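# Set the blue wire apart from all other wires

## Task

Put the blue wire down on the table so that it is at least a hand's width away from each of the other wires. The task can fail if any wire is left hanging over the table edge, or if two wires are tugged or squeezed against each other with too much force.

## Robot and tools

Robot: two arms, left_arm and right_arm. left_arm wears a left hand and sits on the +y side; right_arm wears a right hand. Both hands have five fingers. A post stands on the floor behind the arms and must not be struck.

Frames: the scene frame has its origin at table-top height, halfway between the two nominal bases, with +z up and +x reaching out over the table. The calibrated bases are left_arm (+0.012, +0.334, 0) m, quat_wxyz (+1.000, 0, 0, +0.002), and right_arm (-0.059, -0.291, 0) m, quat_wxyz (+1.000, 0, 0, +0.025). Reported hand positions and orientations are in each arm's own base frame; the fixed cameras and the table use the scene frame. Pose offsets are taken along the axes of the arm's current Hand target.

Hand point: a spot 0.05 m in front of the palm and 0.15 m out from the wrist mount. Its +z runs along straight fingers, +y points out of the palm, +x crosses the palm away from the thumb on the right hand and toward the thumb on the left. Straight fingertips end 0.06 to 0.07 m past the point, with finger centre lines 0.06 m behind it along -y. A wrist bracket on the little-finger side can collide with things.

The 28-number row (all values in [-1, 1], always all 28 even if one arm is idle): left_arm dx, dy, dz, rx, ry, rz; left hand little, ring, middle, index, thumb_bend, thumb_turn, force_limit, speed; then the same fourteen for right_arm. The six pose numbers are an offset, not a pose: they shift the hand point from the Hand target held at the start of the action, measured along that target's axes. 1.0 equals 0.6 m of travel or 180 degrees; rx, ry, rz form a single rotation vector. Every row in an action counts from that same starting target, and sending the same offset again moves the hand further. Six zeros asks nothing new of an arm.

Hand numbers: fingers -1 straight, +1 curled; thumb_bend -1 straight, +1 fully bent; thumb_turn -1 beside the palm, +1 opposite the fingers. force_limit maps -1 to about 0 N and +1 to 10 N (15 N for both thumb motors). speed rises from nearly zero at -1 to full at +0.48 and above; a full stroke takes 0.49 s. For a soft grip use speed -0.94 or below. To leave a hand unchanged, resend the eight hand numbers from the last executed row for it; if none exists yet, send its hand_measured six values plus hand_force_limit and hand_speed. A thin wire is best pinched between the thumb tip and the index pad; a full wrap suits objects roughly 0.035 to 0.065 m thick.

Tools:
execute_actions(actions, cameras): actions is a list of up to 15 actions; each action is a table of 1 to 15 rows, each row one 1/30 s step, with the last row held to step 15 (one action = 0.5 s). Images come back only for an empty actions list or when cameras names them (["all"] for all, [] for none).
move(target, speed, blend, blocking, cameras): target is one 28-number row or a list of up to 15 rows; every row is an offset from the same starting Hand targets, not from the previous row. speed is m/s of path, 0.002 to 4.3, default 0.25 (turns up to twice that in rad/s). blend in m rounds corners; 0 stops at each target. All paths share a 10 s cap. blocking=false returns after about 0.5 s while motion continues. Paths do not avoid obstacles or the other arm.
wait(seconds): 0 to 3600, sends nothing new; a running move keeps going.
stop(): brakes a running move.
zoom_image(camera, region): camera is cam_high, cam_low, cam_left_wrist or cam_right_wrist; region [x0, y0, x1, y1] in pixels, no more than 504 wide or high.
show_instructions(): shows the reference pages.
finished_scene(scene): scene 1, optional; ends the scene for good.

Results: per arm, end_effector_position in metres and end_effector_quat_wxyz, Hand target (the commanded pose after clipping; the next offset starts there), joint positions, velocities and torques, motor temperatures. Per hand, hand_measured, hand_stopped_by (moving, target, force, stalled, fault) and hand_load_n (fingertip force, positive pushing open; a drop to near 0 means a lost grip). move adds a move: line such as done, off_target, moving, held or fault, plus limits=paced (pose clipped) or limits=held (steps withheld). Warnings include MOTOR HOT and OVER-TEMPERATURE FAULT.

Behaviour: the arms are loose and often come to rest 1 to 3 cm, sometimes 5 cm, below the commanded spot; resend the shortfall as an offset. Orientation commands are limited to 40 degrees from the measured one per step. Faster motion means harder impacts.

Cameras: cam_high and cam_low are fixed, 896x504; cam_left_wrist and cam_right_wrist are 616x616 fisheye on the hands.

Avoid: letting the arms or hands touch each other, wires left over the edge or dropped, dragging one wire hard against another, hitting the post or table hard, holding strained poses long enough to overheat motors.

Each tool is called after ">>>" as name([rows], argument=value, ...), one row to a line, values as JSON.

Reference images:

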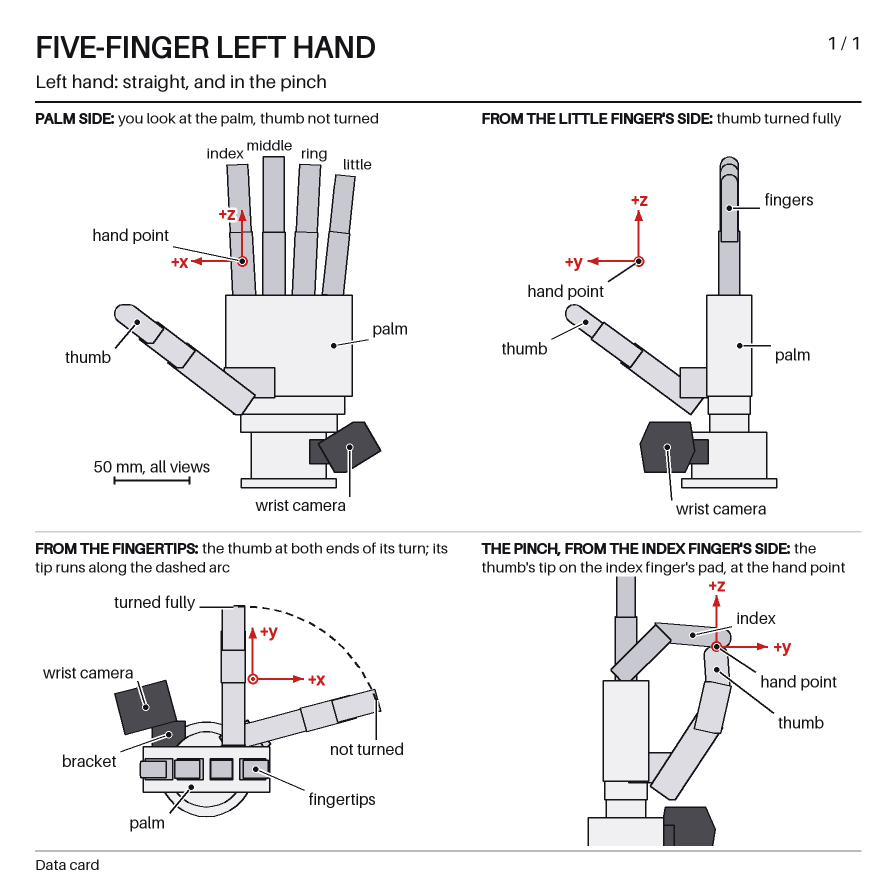

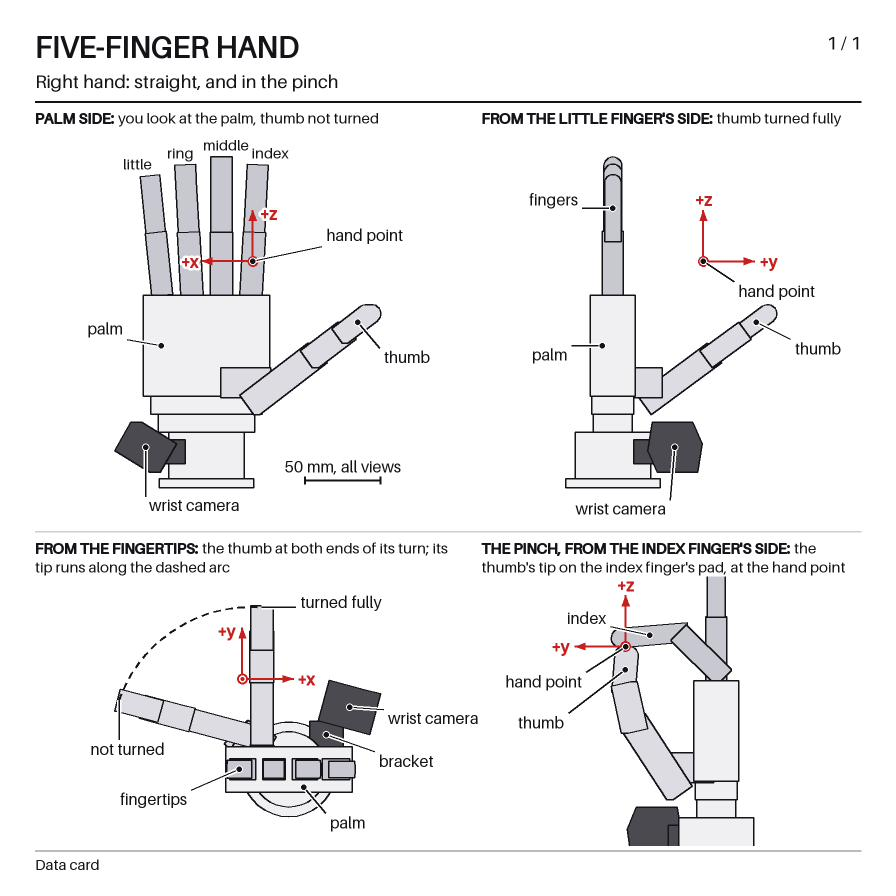

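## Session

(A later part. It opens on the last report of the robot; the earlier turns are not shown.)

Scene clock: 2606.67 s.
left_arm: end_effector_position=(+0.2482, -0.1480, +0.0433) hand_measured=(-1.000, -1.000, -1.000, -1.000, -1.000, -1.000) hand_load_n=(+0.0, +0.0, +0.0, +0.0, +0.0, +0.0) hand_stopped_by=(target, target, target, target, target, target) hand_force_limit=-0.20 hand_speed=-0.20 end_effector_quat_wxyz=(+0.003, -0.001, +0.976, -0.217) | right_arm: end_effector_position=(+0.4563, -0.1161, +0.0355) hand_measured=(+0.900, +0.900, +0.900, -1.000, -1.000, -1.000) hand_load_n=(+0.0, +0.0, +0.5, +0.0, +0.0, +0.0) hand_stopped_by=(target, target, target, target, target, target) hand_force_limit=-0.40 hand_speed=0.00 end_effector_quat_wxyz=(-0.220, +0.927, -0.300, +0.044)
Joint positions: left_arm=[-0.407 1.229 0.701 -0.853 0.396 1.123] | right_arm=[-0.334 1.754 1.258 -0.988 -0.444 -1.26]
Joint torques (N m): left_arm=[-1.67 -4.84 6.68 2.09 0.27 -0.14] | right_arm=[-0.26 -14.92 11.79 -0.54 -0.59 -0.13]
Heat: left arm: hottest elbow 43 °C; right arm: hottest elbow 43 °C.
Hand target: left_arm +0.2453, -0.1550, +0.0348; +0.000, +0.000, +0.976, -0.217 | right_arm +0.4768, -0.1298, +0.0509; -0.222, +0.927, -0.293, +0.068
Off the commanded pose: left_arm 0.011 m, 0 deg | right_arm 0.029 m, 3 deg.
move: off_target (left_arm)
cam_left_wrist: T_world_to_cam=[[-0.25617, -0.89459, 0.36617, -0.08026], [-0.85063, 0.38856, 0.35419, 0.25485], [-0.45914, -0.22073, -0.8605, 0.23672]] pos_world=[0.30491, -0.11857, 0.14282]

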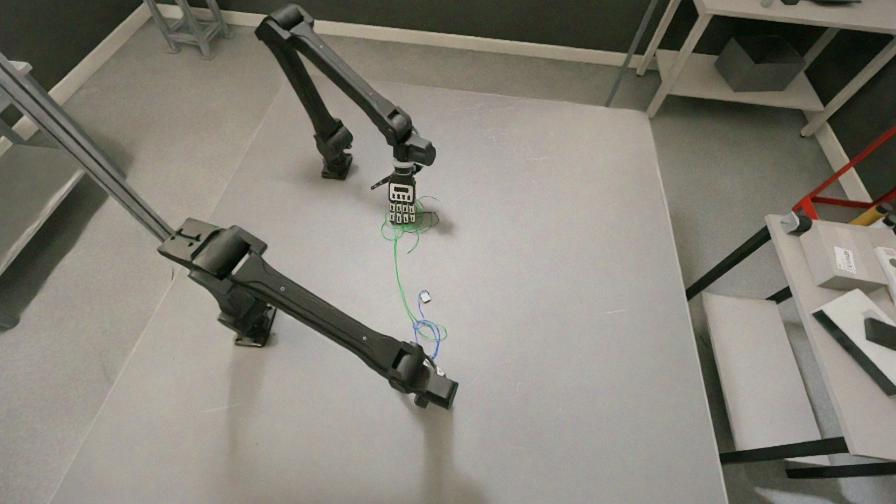

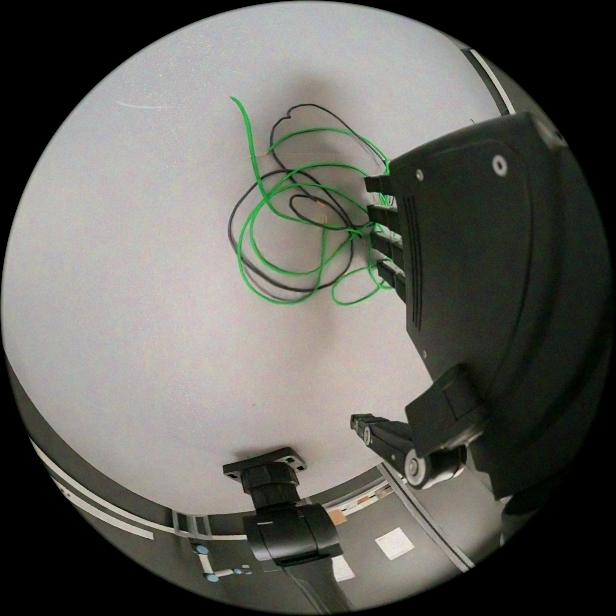

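>>> move(target=[0,0.1359,-0.0635,0,0,0,-1,-1,-1,-1,-1,-1,-0.2,-0.2,0,0,0,0,0,0,0.9,0.9,0.9,-1,-1,-1,-0.4,0], speed=0.04, cameras=["cam_high"])

>>> zoom_image(camera="cam_high", region=[370, 190, 470, 290])

>>> zoom_image(camera="cam_high", region=[390, 280, 470, 360])

Scene clock: 2619.20 s.
left_arm: end_effector_position=(+0.2524, -0.0757, +0.0384) hand_measured=(-1.000, -1.000, -1.000, -1.000, -1.000, -1.000) hand_load_n=(+0.0, +0.0, +0.0, +0.0, +0.0, +0.0) hand_stopped_by=(target, target, target, target, target, target) hand_force_limit=-0.20 hand_speed=-0.20 end_effector_quat_wxyz=(+0.006, +0.002, +0.974, -0.225) | right_arm: end_effector_position=(+0.4563, -0.1161, +0.0355) hand_measured=(+0.900, +0.900, +0.900, -1.000, -1.000, -1.000) hand_load_n=(+0.0, +0.0, +0.0, +0.0, +0.0, +0.0) hand_stopped_by=(target, target, target, target, target, target) hand_force_limit=-0.40 hand_speed=0.00 end_effector_quat_wxyz=(-0.220, +0.927, -0.300, +0.044)
Joint positions: left_arm=[-0.156 1.204 0.668 -0.948 0.446 1.399] | right_arm=[-0.334 1.754 1.258 -0.988 -0.444 -1.26]
Joint torques (N m): left_arm=[1.73 -6.01 6.24 -0.36 0.12 0.17] | right_arm=[-0.32 -14.97 11.81 -0.54 -0.58 -0.13]
Heat: left arm: hottest elbow 42 °C; right arm: hottest elbow 43 °C.
Hand target: left_arm +0.2454, -0.0650, +0.0348; +0.000, +0.000, +0.976, -0.217 | right_arm +0.4768, -0.1298, +0.0509; -0.222, +0.927, -0.293, +0.068
Off the commanded pose: left_arm 0.013 m, 1 deg | right_arm 0.029 m, 3 deg.
move: off_target (left_arm)

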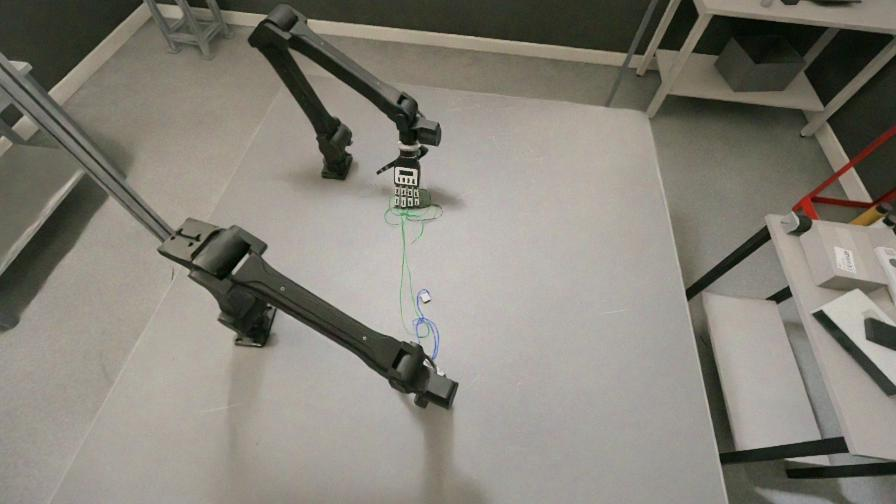

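Scaled by 5.040 from the camera's image (finer frame: 1280x720).

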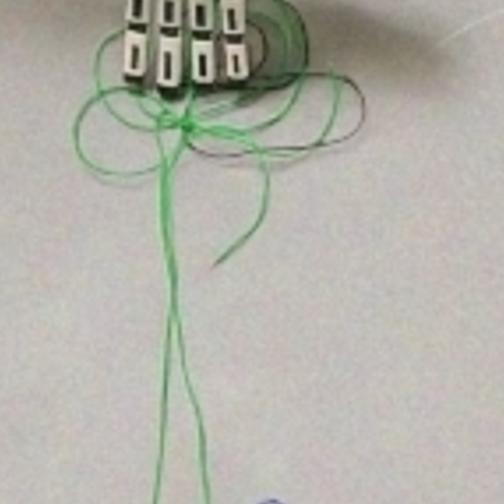

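Scaled by 6.300 from the camera's image (finer frame: 1280x720).

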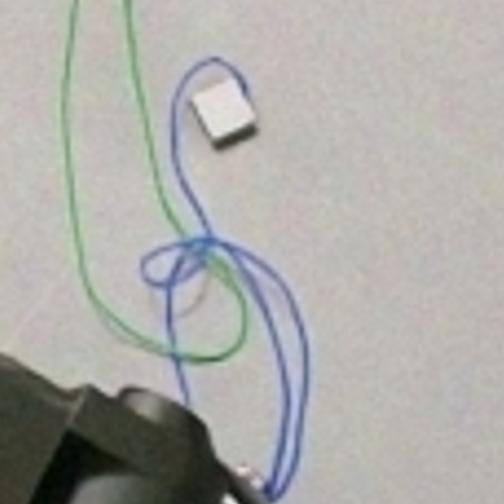

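>>> move(target=[0,0.0906,-0.0424,0,0,0,-1,-1,-1,-1,-1,-1,-0.2,-0.2,0,0,0,0,0,0,0.9,0.9,0.9,-1,-1,-1,-0.4,0], speed=0.04, cameras=["cam_high"])

>>> zoom_image(camera="cam_high", region=[370, 170, 470, 270])

>>> zoom_image(camera="cam_high", region=[390, 280, 470, 360])

Scene clock: 2632.83 s.
left_arm: end_effector_position=(+0.2491, -0.0144, +0.0379) hand_measured=(-1.000, -1.000, -1.000, -1.000, -1.000, -1.000) hand_load_n=(+0.0, +0.0, +0.0, +0.0, +0.0, +0.0) hand_stopped_by=(target, target, target, target, target, target) hand_force_limit=-0.20 hand_speed=-0.20 end_effector_quat_wxyz=(+0.008, +0.003, +0.974, -0.224) | right_arm: end_effector_position=(+0.4563, -0.1162, +0.0355) hand_measured=(+0.900, +0.900, +0.900, -1.000, -1.000, -1.000) hand_load_n=(+0.0, +0.0, +0.0, +0.0, +0.0, -0.5) hand_stopped_by=(target, target, target, target, target, target) hand_force_limit=-0.40 hand_speed=0.00 end_effector_quat_wxyz=(-0.220, +0.928, -0.299, +0.045)
Joint positions: left_arm=[0.06 1.204 0.668 -1.048 0.453 1.64] | right_arm=[-0.334 1.754 1.258 -0.988 -0.444 -1.262]
Joint torques (N m): left_arm=[1.26 -4.42 7.31 -0.49 0.01 0.18] | right_arm=[-0.26 -14.92 11.79 -0.53 -0.57 -0.13]
Heat: left arm: hottest elbow 41 °C; right arm: hottest elbow 43 °C.
Hand target: left_arm +0.2454, -0.0049, +0.0348; +0.000, +0.000, +0.976, -0.217 | right_arm +0.4768, -0.1298, +0.0509; -0.222, +0.927, -0.293, +0.068
Off the commanded pose: left_arm 0.011 m, 1 deg | right_arm 0.029 m, 3 deg.
move: off_target (left_arm)

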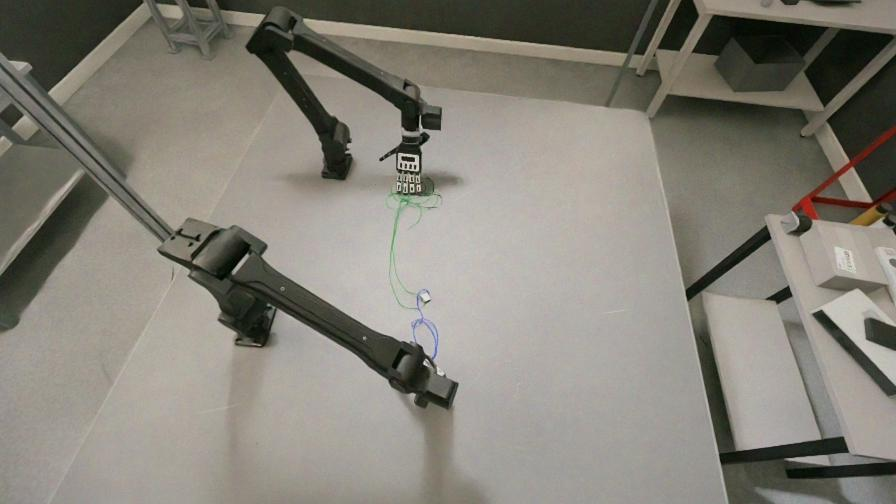

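Scaled by 5.040 from the camera's image (finer frame: 1280x720).

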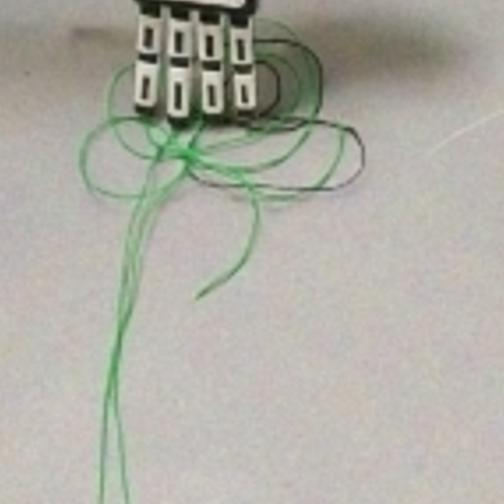

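Scaled by 6.300 from the camera's image (finer frame: 1280x720).

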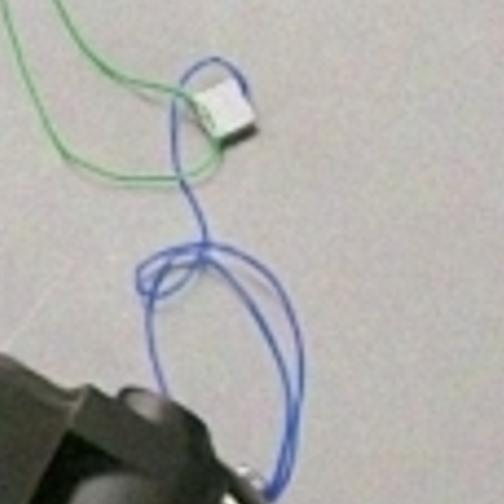

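>>> move(target=[0,0.0906,-0.0424,0,0,0,-1,-1,-1,-1,-1,-1,-0.2,-0.2,0,0,0,0,0,0,0.9,0.9,0.9,-1,-1,-1,-0.4,0], speed=0.04, cameras=["cam_high"])

>>> zoom_image(camera="cam_high", region=[350, 170, 450, 270])

>>> zoom_image(camera="cam_high", region=[380, 260, 480, 360])

Scene clock: 2643.87 s.
left_arm: end_effector_position=(+0.2388, +0.0368, +0.0345) hand_measured=(-1.000, -1.000, -1.000, -1.000, -1.000, -1.000) hand_load_n=(+0.0, +0.0, +0.5, +0.0, +0.0, +0.0) hand_stopped_by=(target, target, target, target, target, target) hand_force_limit=-0.20 hand_speed=-0.20 end_effector_quat_wxyz=(+0.000, +0.000, +0.972, -0.235) | right_arm: end_effector_position=(+0.4563, -0.1162, +0.0355) hand_measured=(+0.900, +0.900, +0.900, -1.000, -1.000, -1.000) hand_load_n=(+0.0, +0.0, +0.0, +0.0, -0.5, +0.0) hand_stopped_by=(target, target, target, target, target, target) hand_force_limit=-0.40 hand_speed=0.00 end_effector_quat_wxyz=(-0.220, +0.928, -0.299, +0.045)
Joint positions: left_arm=[0.263 1.246 0.685 -1.143 0.457 1.865] | right_arm=[-0.334 1.754 1.258 -0.988 -0.444 -1.262]
Joint torques (N m): left_arm=[2.08 -3.55 9.32 -0.21 -0.89 0.22] | right_arm=[-0.26 -14.97 11.81 -0.54 -0.57 -0.13]
Heat: left arm: hottest elbow 41 °C; right arm: hottest elbow 43 °C.
Hand target: left_arm +0.2454, +0.0551, +0.0348; +0.000, +0.000, +0.976, -0.217 | right_arm +0.4768, -0.1298, +0.0509; -0.222, +0.927, -0.293, +0.068
Off the commanded pose: left_arm 0.019 m, 2 deg | right_arm 0.029 m, 3 deg.
move: off_target (left_arm)

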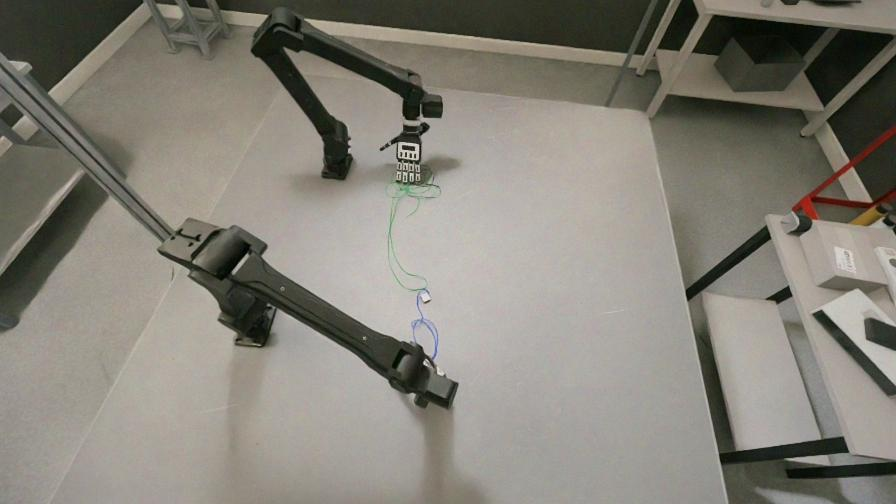

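Scaled by 5.040 from the camera's image (finer frame: 1280x720).

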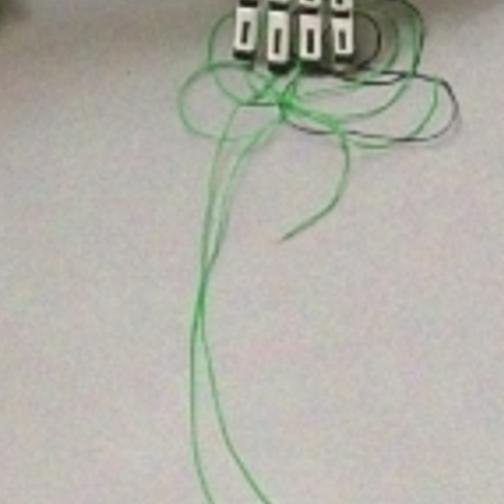

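Scaled by 5.040 from the camera's image (finer frame: 1280x720).

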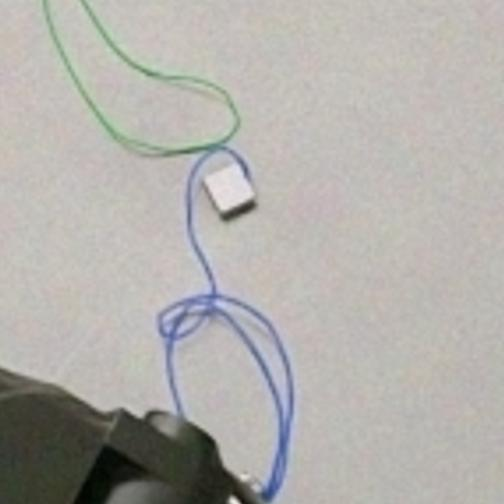

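>>> move([
  [0,0,-0.167,0,0,0,-1,-1,-1,-1,-1,-1,-0.2,-0.2,0,0,0,0,0,0,0.9,0.9,0.9,-1,-1,-1,-0.4,0],
  [-0.166,-0.7292,0.212,0,0,0,0.9,0.9,0.9,-1,-1,-1,-0.2,-0.2,0,0,0,0,0,0,0.9,0.9,0.9,-1,-1,-1,-0.4,0],
], speed=[0.08,0.12], cameras=["cam_high"])

>>> zoom_image(camera="cam_high", region=[350, 170, 450, 270])

>>> zoom_image(camera="cam_high", region=[380, 260, 480, 360])

Scene clock: 2691.33 s.
left_arm: end_effector_position=(+0.3307, -0.3722, +0.0917) hand_measured=(+0.900, +0.900, +0.900, -1.000, -1.000, -1.000) hand_load_n=(+0.0, +0.0, +0.0, +0.0, +0.0, +0.0) hand_stopped_by=(target, target, target, target, target, target) hand_force_limit=-0.20 hand_speed=-0.20 end_effector_quat_wxyz=(-0.018, +0.000, +0.980, -0.196) | right_arm: end_effector_position=(+0.4563, -0.1162, +0.0355) hand_measured=(+0.900, +0.900, +0.900, -1.000, -1.000, -1.000) hand_load_n=(+0.0, +0.0, +0.0, +0.0, +0.0, +0.0) hand_stopped_by=(target, target, target, target, target, target) hand_force_limit=-0.40 hand_speed=0.00 end_effector_quat_wxyz=(-0.220, +0.928, -0.299, +0.045)
Joint positions: left_arm=[-0.763 1.691 1.333 -0.959 0.307 0.769] | right_arm=[-0.334 1.754 1.258 -0.988 -0.444 -1.262]
Joint torques (N m): left_arm=[-0.85 -12.92 13.04 1.8 0.2 -0.14] | right_arm=[-0.26 -14.92 11.79 -0.54 -0.57 -0.13]
Heat: left arm: hottest elbow 41 °C; right arm: hottest elbow 43 °C.
Hand target: left_arm +0.3448, -0.3952, +0.1050; +0.000, +0.000, +0.976, -0.217 | right_arm +0.4768, -0.1298, +0.0509; -0.222, +0.927, -0.293, +0.068
Off the commanded pose: left_arm 0.030 m, 3 deg | right_arm 0.029 m, 3 deg.
move: off_target (left_arm); target 2's new numbers were sent with left_arm's hand 0.030 m and 3 deg from that target

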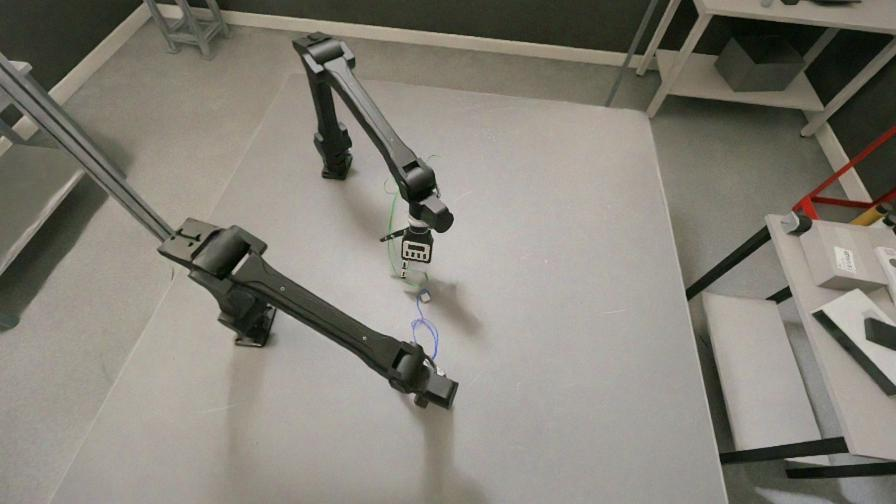

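Scaled by 5.040 from the camera's image (finer frame: 1280x720).

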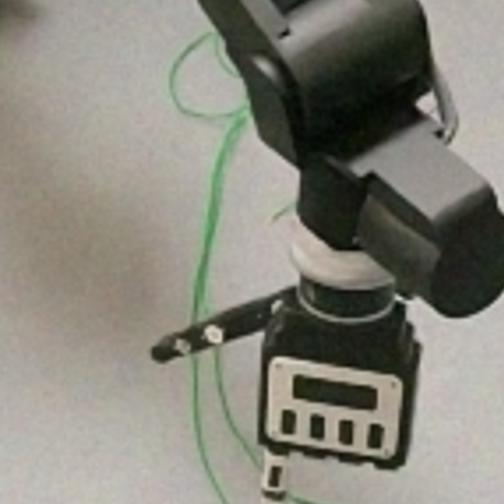

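Scaled by 5.040 from the camera's image (finer frame: 1280x720).

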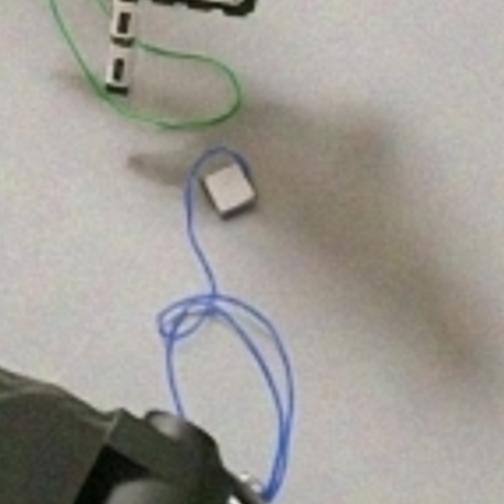

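>>> move(target=[0,0.0537,0.0725,0,0,0,0.9,0.9,0.9,-1,-1,-1,-0.2,-0.2,0,0,0,0,0,0,0.9,0.9,0.9,-1,-1,-1,-0.4,0], speed=0.06, cameras=["cam_high"])

>>> zoom_image(camera="cam_high", region=[380, 250, 460, 330])

Scene clock: 2712.17 s.
left_arm: end_effector_position=(+0.3405, -0.3816, +0.0578) hand_measured=(+0.900, +0.900, +0.900, -1.000, -1.000, -1.000) hand_load_n=(+0.0, +0.5, +0.5, +0.0, -0.5, +0.0) hand_stopped_by=(target, target, target, target, target, target) hand_force_limit=-0.20 hand_speed=-0.20 end_effector_quat_wxyz=(-0.002, +0.004, +0.978, -0.211) | right_arm: end_effector_position=(+0.4563, -0.1162, +0.0355) hand_measured=(+0.900, +0.900, +0.900, -1.000, -1.000, -1.000) hand_load_n=(+0.5, +0.0, +0.0, +0.0, +0.0, +0.0) hand_stopped_by=(target, target, target, target, target, target) hand_force_limit=-0.40 hand_speed=0.00 end_effector_quat_wxyz=(-0.220, +0.928, -0.299, +0.045)
Joint positions: left_arm=[-0.763 1.729 1.287 -0.83 0.307 0.769] | right_arm=[-0.334 1.754 1.258 -0.988 -0.444 -1.262]
Joint torques (N m): left_arm=[0.5 -12.86 7.98 2.1 0.37 0.01] | right_arm=[-0.26 -14.92 11.79 -0.55 -0.57 -0.13]
Heat: left arm: hottest elbow 41 °C; right arm: hottest elbow 43 °C.
Hand target: left_arm +0.3448, -0.3844, +0.0519; +0.000, +0.000, +0.976, -0.217 | right_arm +0.4768, -0.1298, +0.0509; -0.222, +0.927, -0.293, +0.068
Off the commanded pose: left_arm 0.008 m, 1 deg | right_arm 0.029 m, 3 deg.
move: done

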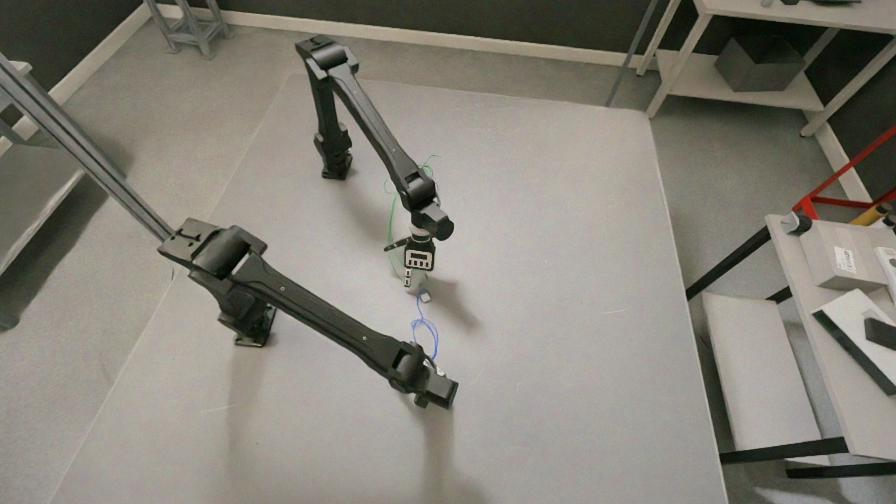

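Scaled by 6.300 from the camera's image (finer frame: 1280x720).

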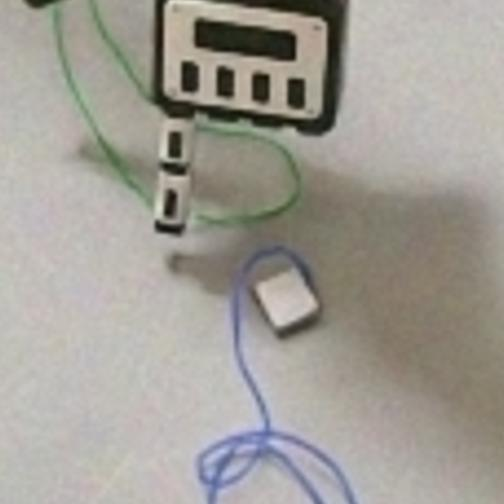

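>>> move(target=[0,0.0203,0.02,0,0,0,0.9,0.9,0.9,-1,-1,-1,-0.2,-0.2,0,0,0,0,0,0,0.9,0.9,0.9,-1,-1,-1,-0.4,0], speed=0.04, cameras=["cam_high"])

>>> zoom_image(camera="cam_high", region=[380, 250, 460, 330])

Scene clock: 2722.93 s.
left_arm: end_effector_position=(+0.3377, -0.3789, +0.0440) hand_measured=(+0.900, +0.900, +0.900, -1.000, -1.000, -1.000) hand_load_n=(-0.5, +0.0, +0.0, +0.0, +0.0, +0.0) hand_stopped_by=(target, target, target, target, target, target) hand_force_limit=-0.20 hand_speed=-0.20 end_effector_quat_wxyz=(-0.002, +0.004, +0.977, -0.211) | right_arm: end_effector_position=(+0.4563, -0.1162, +0.0355) hand_measured=(+0.900, +0.900, +0.900, -1.000, -1.000, -1.000) hand_load_n=(+0.5, +0.0, +0.0, +0.0, +0.0, +0.0) hand_stopped_by=(target, target, target, target, target, target) hand_force_limit=-0.40 hand_speed=0.00 end_effector_quat_wxyz=(-0.220, +0.928, -0.299, +0.045)
Joint positions: left_arm=[-0.763 1.735 1.254 -0.79 0.307 0.769] | right_arm=[-0.334 1.754 1.258 -0.988 -0.444 -1.262]
Joint torques (N m): left_arm=[1.26 -12.57 7.47 2.1 0.44 0.07] | right_arm=[-0.26 -14.92 11.81 -0.54 -0.57 -0.13]
Heat: left arm: hottest elbow 41 °C; right arm: hottest elbow 43 °C.
Hand target: left_arm +0.3448, -0.3785, +0.0359; +0.000, +0.000, +0.976, -0.217 | right_arm +0.4768, -0.1298, +0.0509; -0.222, +0.927, -0.293, +0.068
Off the commanded pose: left_arm 0.011 m, 1 deg | right_arm 0.029 m, 3 deg.
move: off_target (left_arm)

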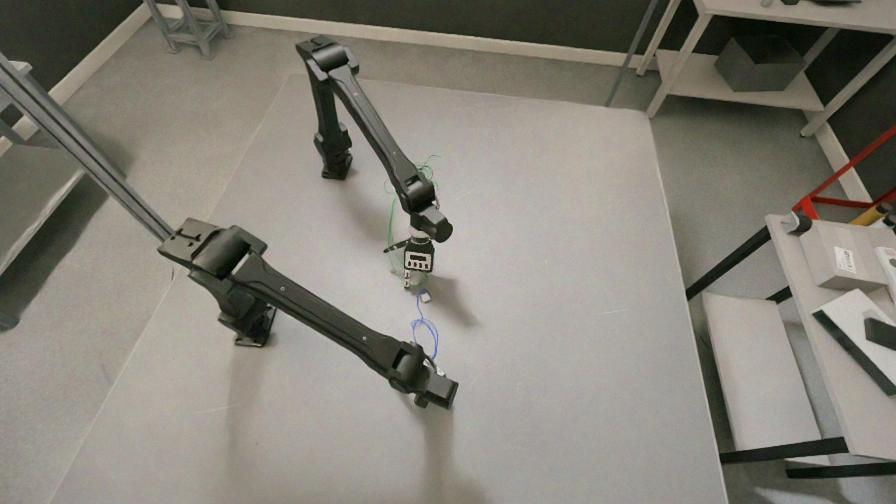

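Scaled by 6.300 from the camera's image (finer frame: 1280x720).

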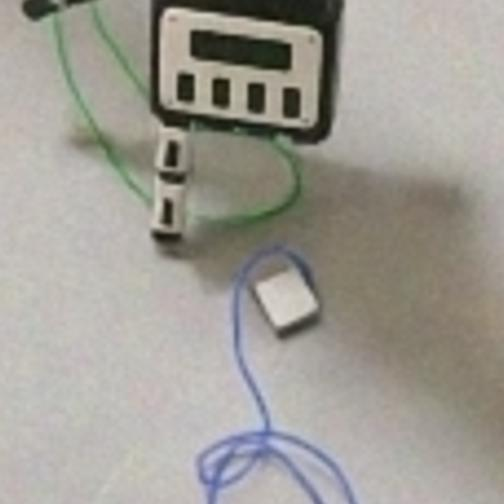

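>>> move([
  [0,0.005,0.0106,0,0,0,0.9,0.9,0.9,-1,-1,-1,-0.2,-0.2,0,0,0,0,0,0,0.9,0.9,0.9,-1,-1,-1,-0.4,0],
  [0.0667,0.2315,-0.0953,0,0,0,0.9,0.9,0.9,-1,-1,-1,-0.2,-0.2,0,0,0,0,0,0,0.9,0.9,0.9,-1,-1,-1,-0.4,0],
], speed=0.05, cameras=["cam_high"])

>>> zoom_image(camera="cam_high", region=[370, 210, 470, 310])

Scene clock: 2736.80 s.
left_arm: end_effector_position=(+0.3036, -0.2424, +0.0332) hand_measured=(+0.900, +0.900, +0.900, -1.000, -1.000, -1.000) hand_load_n=(+0.0, +0.0, +0.0, +0.0, +0.0, +0.0) hand_stopped_by=(target, target, target, target, target, target) hand_force_limit=-0.20 hand_speed=-0.20 end_effector_quat_wxyz=(-0.001, +0.000, +0.974, -0.226) | right_arm: end_effector_position=(+0.4563, -0.1162, +0.0355) hand_measured=(+0.900, +0.900, +0.900, -1.000, -1.000, -1.000) hand_load_n=(+0.0, +0.0, +0.0, +0.0, +0.0, +0.0) hand_stopped_by=(target, target, target, target, target, target) hand_force_limit=-0.40 hand_speed=0.00 end_effector_quat_wxyz=(-0.220, +0.928, -0.299, +0.045)
Joint positions: left_arm=[-0.561 1.485 0.909 -0.743 0.384 0.96] | right_arm=[-0.334 1.754 1.258 -0.988 -0.444 -1.262]
Joint torques (N m): left_arm=[2.02 -10.05 6.23 0.42 0.15 0.22] | right_arm=[-0.32 -14.92 11.79 -0.54 -0.58 -0.13]
Heat: left arm: hottest elbow 40 °C; right arm: hottest elbow 43 °C.
Hand target: left_arm +0.3049, -0.2284, +0.0288; +0.000, +0.000, +0.976, -0.217 | right_arm +0.4768, -0.1298, +0.0509; -0.222, +0.927, -0.293, +0.068
Off the commanded pose: left_arm 0.015 m, 1 deg | right_arm 0.029 m, 3 deg.
move: off_target (left_arm)

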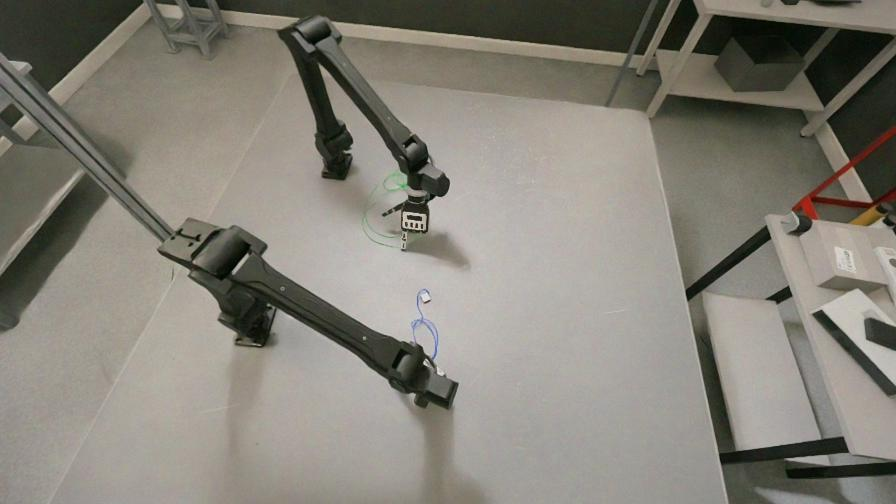

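Scaled by 5.040 from the camera's image (finer frame: 1280x720).

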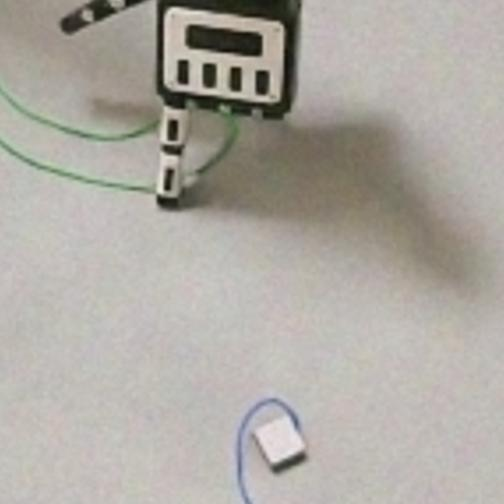

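>>> move([
  [0,0.1208,-0.0565,0,0,0,0.9,0.9,0.9,-1,-1,-1,-0.2,-0.2,0,0,0,0,0,0,0.9,0.9,0.9,-1,-1,-1,-0.4,0],
  [0,0.1208,-0.2565,0,0,0,0.9,0.9,0.9,-1,-1,-1,-0.2,-0.2,0,0,0,0,0,0,0.9,0.9,0.9,-1,-1,-1,-0.4,0],
], speed=0.05, cameras=["cam_high","cam_left_wrist"])

>>> zoom_image(camera="cam_high", region=[340, 140, 480, 280])

>>> zoom_image(camera="cam_high", region=[390, 280, 470, 360])

Scene clock: 2751.70 s.
left_arm: end_effector_position=(+0.2866, -0.0989, +0.1168) hand_measured=(+0.900, +0.900, +0.900, -1.000, -1.000, -1.000) hand_load_n=(+0.0, +0.0, +0.0, -0.5, +0.0, +0.0) hand_stopped_by=(target, target, target, target, target, target) hand_force_limit=-0.20 hand_speed=-0.20 end_effector_quat_wxyz=(-0.025, -0.006, +0.978, -0.208) | right_arm: end_effector_position=(+0.4563, -0.1162, +0.0355) hand_measured=(+0.900, +0.900, +0.900, -1.000, -1.000, -1.000) hand_load_n=(+0.0, +0.0, +0.0, +0.0, +0.0, +0.0) hand_stopped_by=(target, target, target, target, target, target) hand_force_limit=-0.40 hand_speed=0.00 end_effector_quat_wxyz=(-0.220, +0.928, -0.299, +0.045)
Joint positions: left_arm=[-0.223 1.26 0.937 -1.2 0.419 1.324] | right_arm=[-0.334 1.754 1.258 -0.988 -0.444 -1.262]
Joint torques (N m): left_arm=[1.38 -7.94 12.74 -0.34 0.59 0.17] | right_arm=[-0.26 -14.92 11.81 -0.54 -0.57 -0.13]
Heat: left arm: hottest elbow 40 °C; right arm: hottest elbow 44 °C.
Hand target: left_arm +0.3048, -0.0976, +0.1376; +0.000, +0.000, +0.976, -0.217 | right_arm +0.4768, -0.1298, +0.0509; -0.222, +0.927, -0.293, +0.068
Off the commanded pose: left_arm 0.028 m, 3 deg | right_arm 0.029 m, 3 deg.
move: off_target (left_arm)
cam_left_wrist: T_world_to_cam=[[-0.23656, -0.90073, 0.36433, -0.05948], [-0.82761, 0.38324, 0.41012, 0.22872], [-0.50903, -0.2045, -0.8361, 0.34153]] pos_world=[0.34907, -0.07139, 0.21343]

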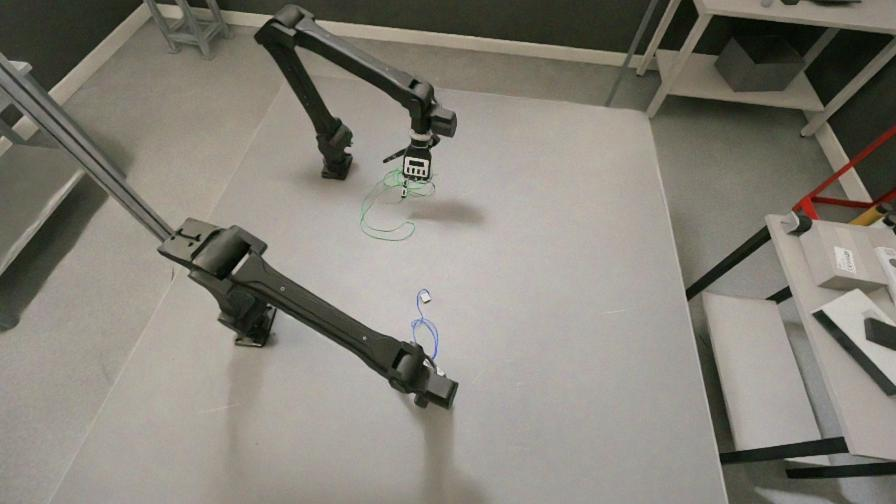

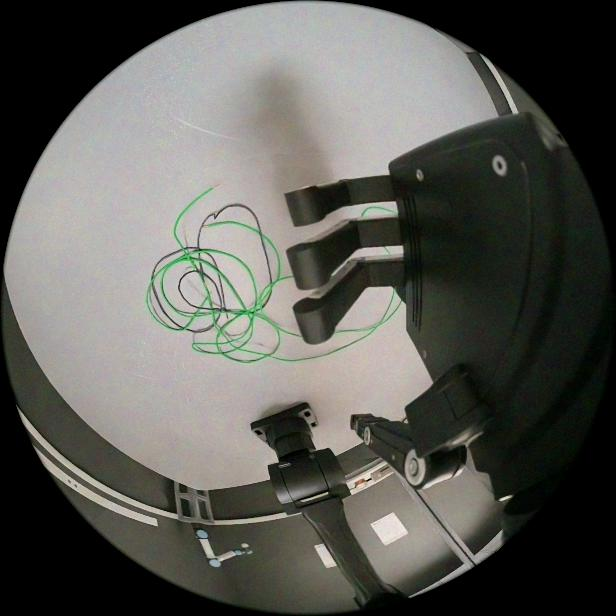

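Scaled by 3.600 from the camera's image (finer frame: 1280x720).

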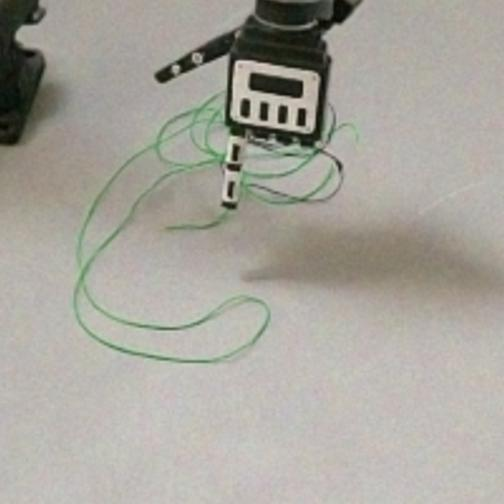

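Scaled by 6.300 from the camera's image (finer frame: 1280x720).

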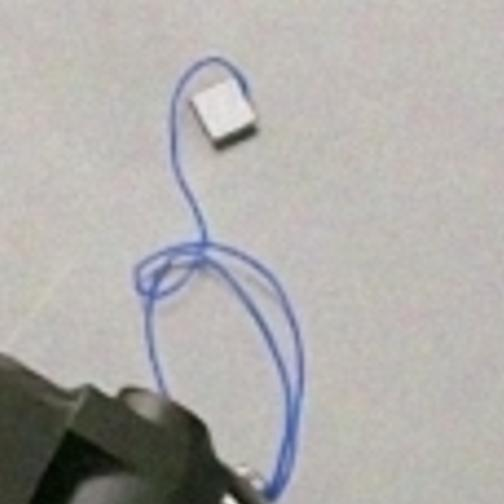

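>>> move(target=[0,0,0,0,0,0,0.9,0.9,0.9,-1,-1,-1,-0.2,-0.2,-0.0355,-0.035,0.0105,0,0,0,0.9,0.9,0.9,-1,-1,-1,-0.4,0], speed=0.03, cameras=["cam_high"])

>>> zoom_image(camera="cam_high", region=[390, 280, 470, 360])

Scene clock: 2764.93 s.
left_arm: end_effector_position=(+0.2867, -0.0989, +0.1168) hand_measured=(+0.900, +0.900, +0.900, -1.000, -1.000, -1.000) hand_load_n=(+0.0, +0.0, +0.0, +0.0, +0.0, +0.0) hand_stopped_by=(target, target, target, target, target, target) hand_force_limit=-0.20 hand_speed=-0.20 end_effector_quat_wxyz=(-0.025, -0.006, +0.978, -0.208) | right_arm: end_effector_position=(+0.4599, -0.1026, +0.0435) hand_measured=(+0.900, +0.900, +0.900, -1.000, -1.000, -1.000) hand_load_n=(+0.0, +0.0, +0.0, +0.0, +0.0, +0.0) hand_stopped_by=(target, target, target, target, target, target) hand_force_limit=-0.40 hand_speed=0.00 end_effector_quat_wxyz=(-0.221, +0.928, -0.296, +0.047)
Joint positions: left_arm=[-0.223 1.26 0.937 -1.2 0.419 1.326] | right_arm=[-0.306 1.737 1.258 -0.988 -0.444 -1.235]
Joint torques (N m): left_arm=[1.2 -7.53 12.82 -0.34 0.6 0.15] | right_arm=[1.08 -16.97 8.18 0.68 -0.3 0.14]
Heat: left arm: hottest elbow 42 °C; right arm: hottest elbow 43 °C.
Hand target: left_arm +0.3048, -0.0976, +0.1376; +0.000, +0.000, +0.976, -0.217 | right_arm +0.4718, -0.0999, +0.0549; -0.222, +0.927, -0.293, +0.068
Off the commanded pose: left_arm 0.028 m, 3 deg | right_arm 0.017 m, 2 deg.
move: off_target (right_arm)

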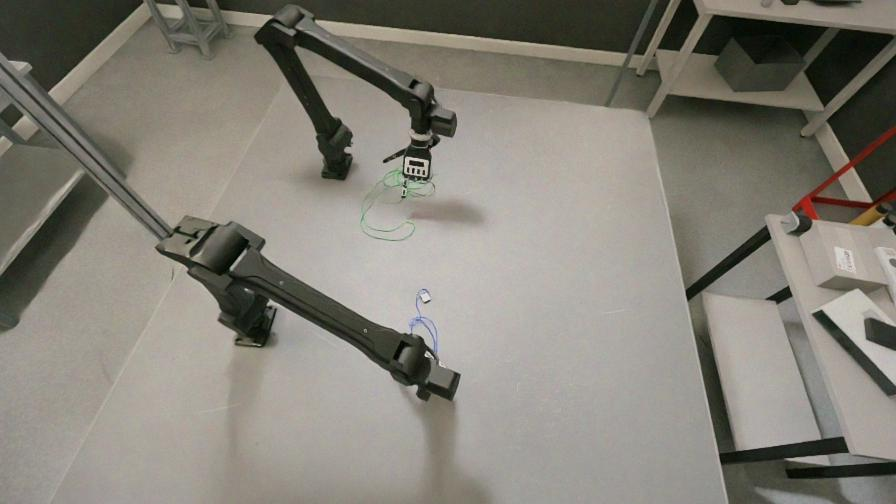

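Scaled by 6.300 from the camera's image (finer frame: 1280x720).

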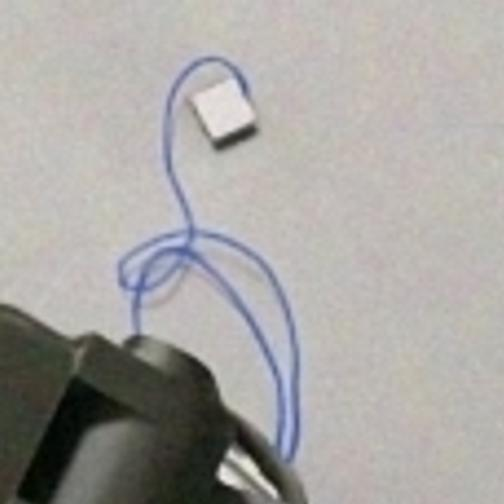

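>>> move([
  [0,0,0,0,0,0,0.9,0.9,0.9,-1,-1,-1,-0.2,-0.2,-0.0492,-0.0417,0.0214,0,0,0,0.9,0.9,0.9,-1,-1,-1,-0.4,0],
  [0,0,0,0,0,0,0.9,0.9,0.9,-1,-1,-1,-0.2,-0.2,-0.0492,-0.0417,-0.1453,0,0,0,0.9,0.9,0.9,-1,-1,-1,-0.4,0],
], speed=[0.03,0.03], cameras=["cam_high"])

>>> zoom_image(camera="cam_high", region=[390, 280, 470, 360])

Scene clock: 2780.83 s.
left_arm: end_effector_position=(+0.2867, -0.0989, +0.1168) hand_measured=(+0.900, +0.900, +0.900, -1.000, -1.000, -1.000) hand_load_n=(+0.0, +0.0, +0.0, +0.0, +0.0, +0.0) hand_stopped_by=(target, target, target, target, target, target) hand_force_limit=-0.20 hand_speed=-0.20 end_effector_quat_wxyz=(-0.025, -0.006, +0.978, -0.208) | right_arm: end_effector_position=(+0.4191, -0.0864, +0.1169) hand_measured=(+0.900, +0.900, +0.900, -1.000, -1.000, -1.000) hand_load_n=(+0.0, +0.0, +0.0, +0.0, +0.0, +0.0) hand_stopped_by=(target, target, target, target, target, target) hand_force_limit=-0.40 hand_speed=0.00 end_effector_quat_wxyz=(-0.217, +0.927, -0.302, +0.033)
Joint positions: left_arm=[-0.223 1.26 0.937 -1.2 0.419 1.326] | right_arm=[-0.297 1.575 1.256 -1.173 -0.437 -1.22]
Joint torques (N m): left_arm=[0.97 -8.06 12.75 -0.34 0.58 0.14] | right_arm=[-0.21 -14.68 12.55 -0.57 -0.66 -0.12]
Heat: left arm: hottest elbow 43 °C; right arm: hottest elbow 42 °C.
Hand target: left_arm +0.3048, -0.0976, +0.1376; +0.000, +0.000, +0.976, -0.217 | right_arm +0.4381, -0.0972, +0.1440; -0.222, +0.927, -0.293, +0.068
Off the commanded pose: left_arm 0.028 m, 3 deg | right_arm 0.035 m, 4 deg.
move: off_target (right_arm)

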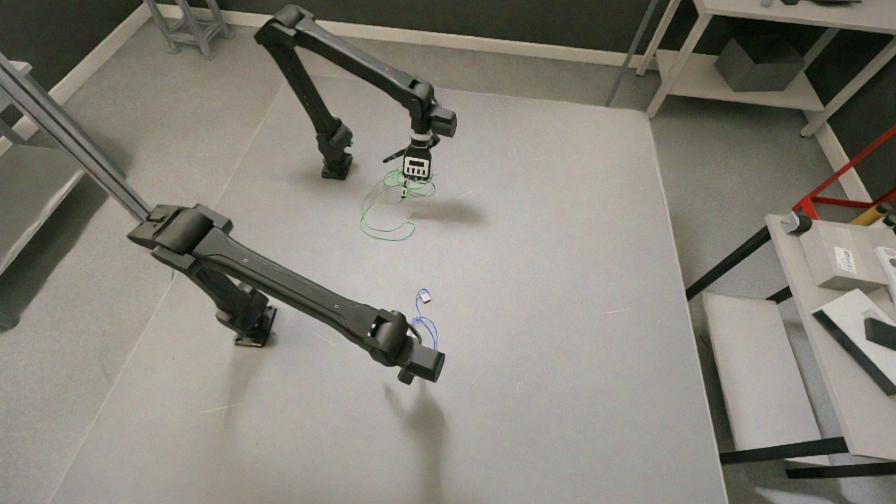

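Scaled by 6.300 from the camera's image (finer frame: 1280x720).

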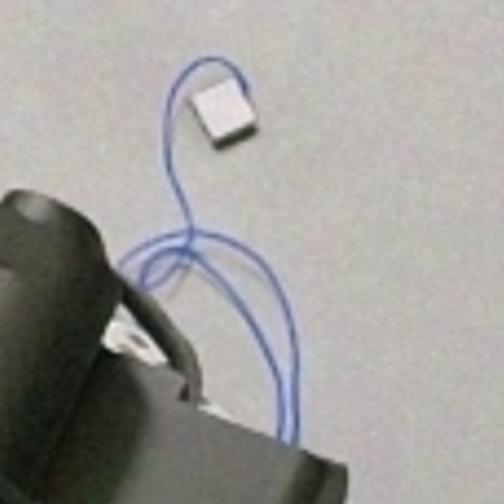

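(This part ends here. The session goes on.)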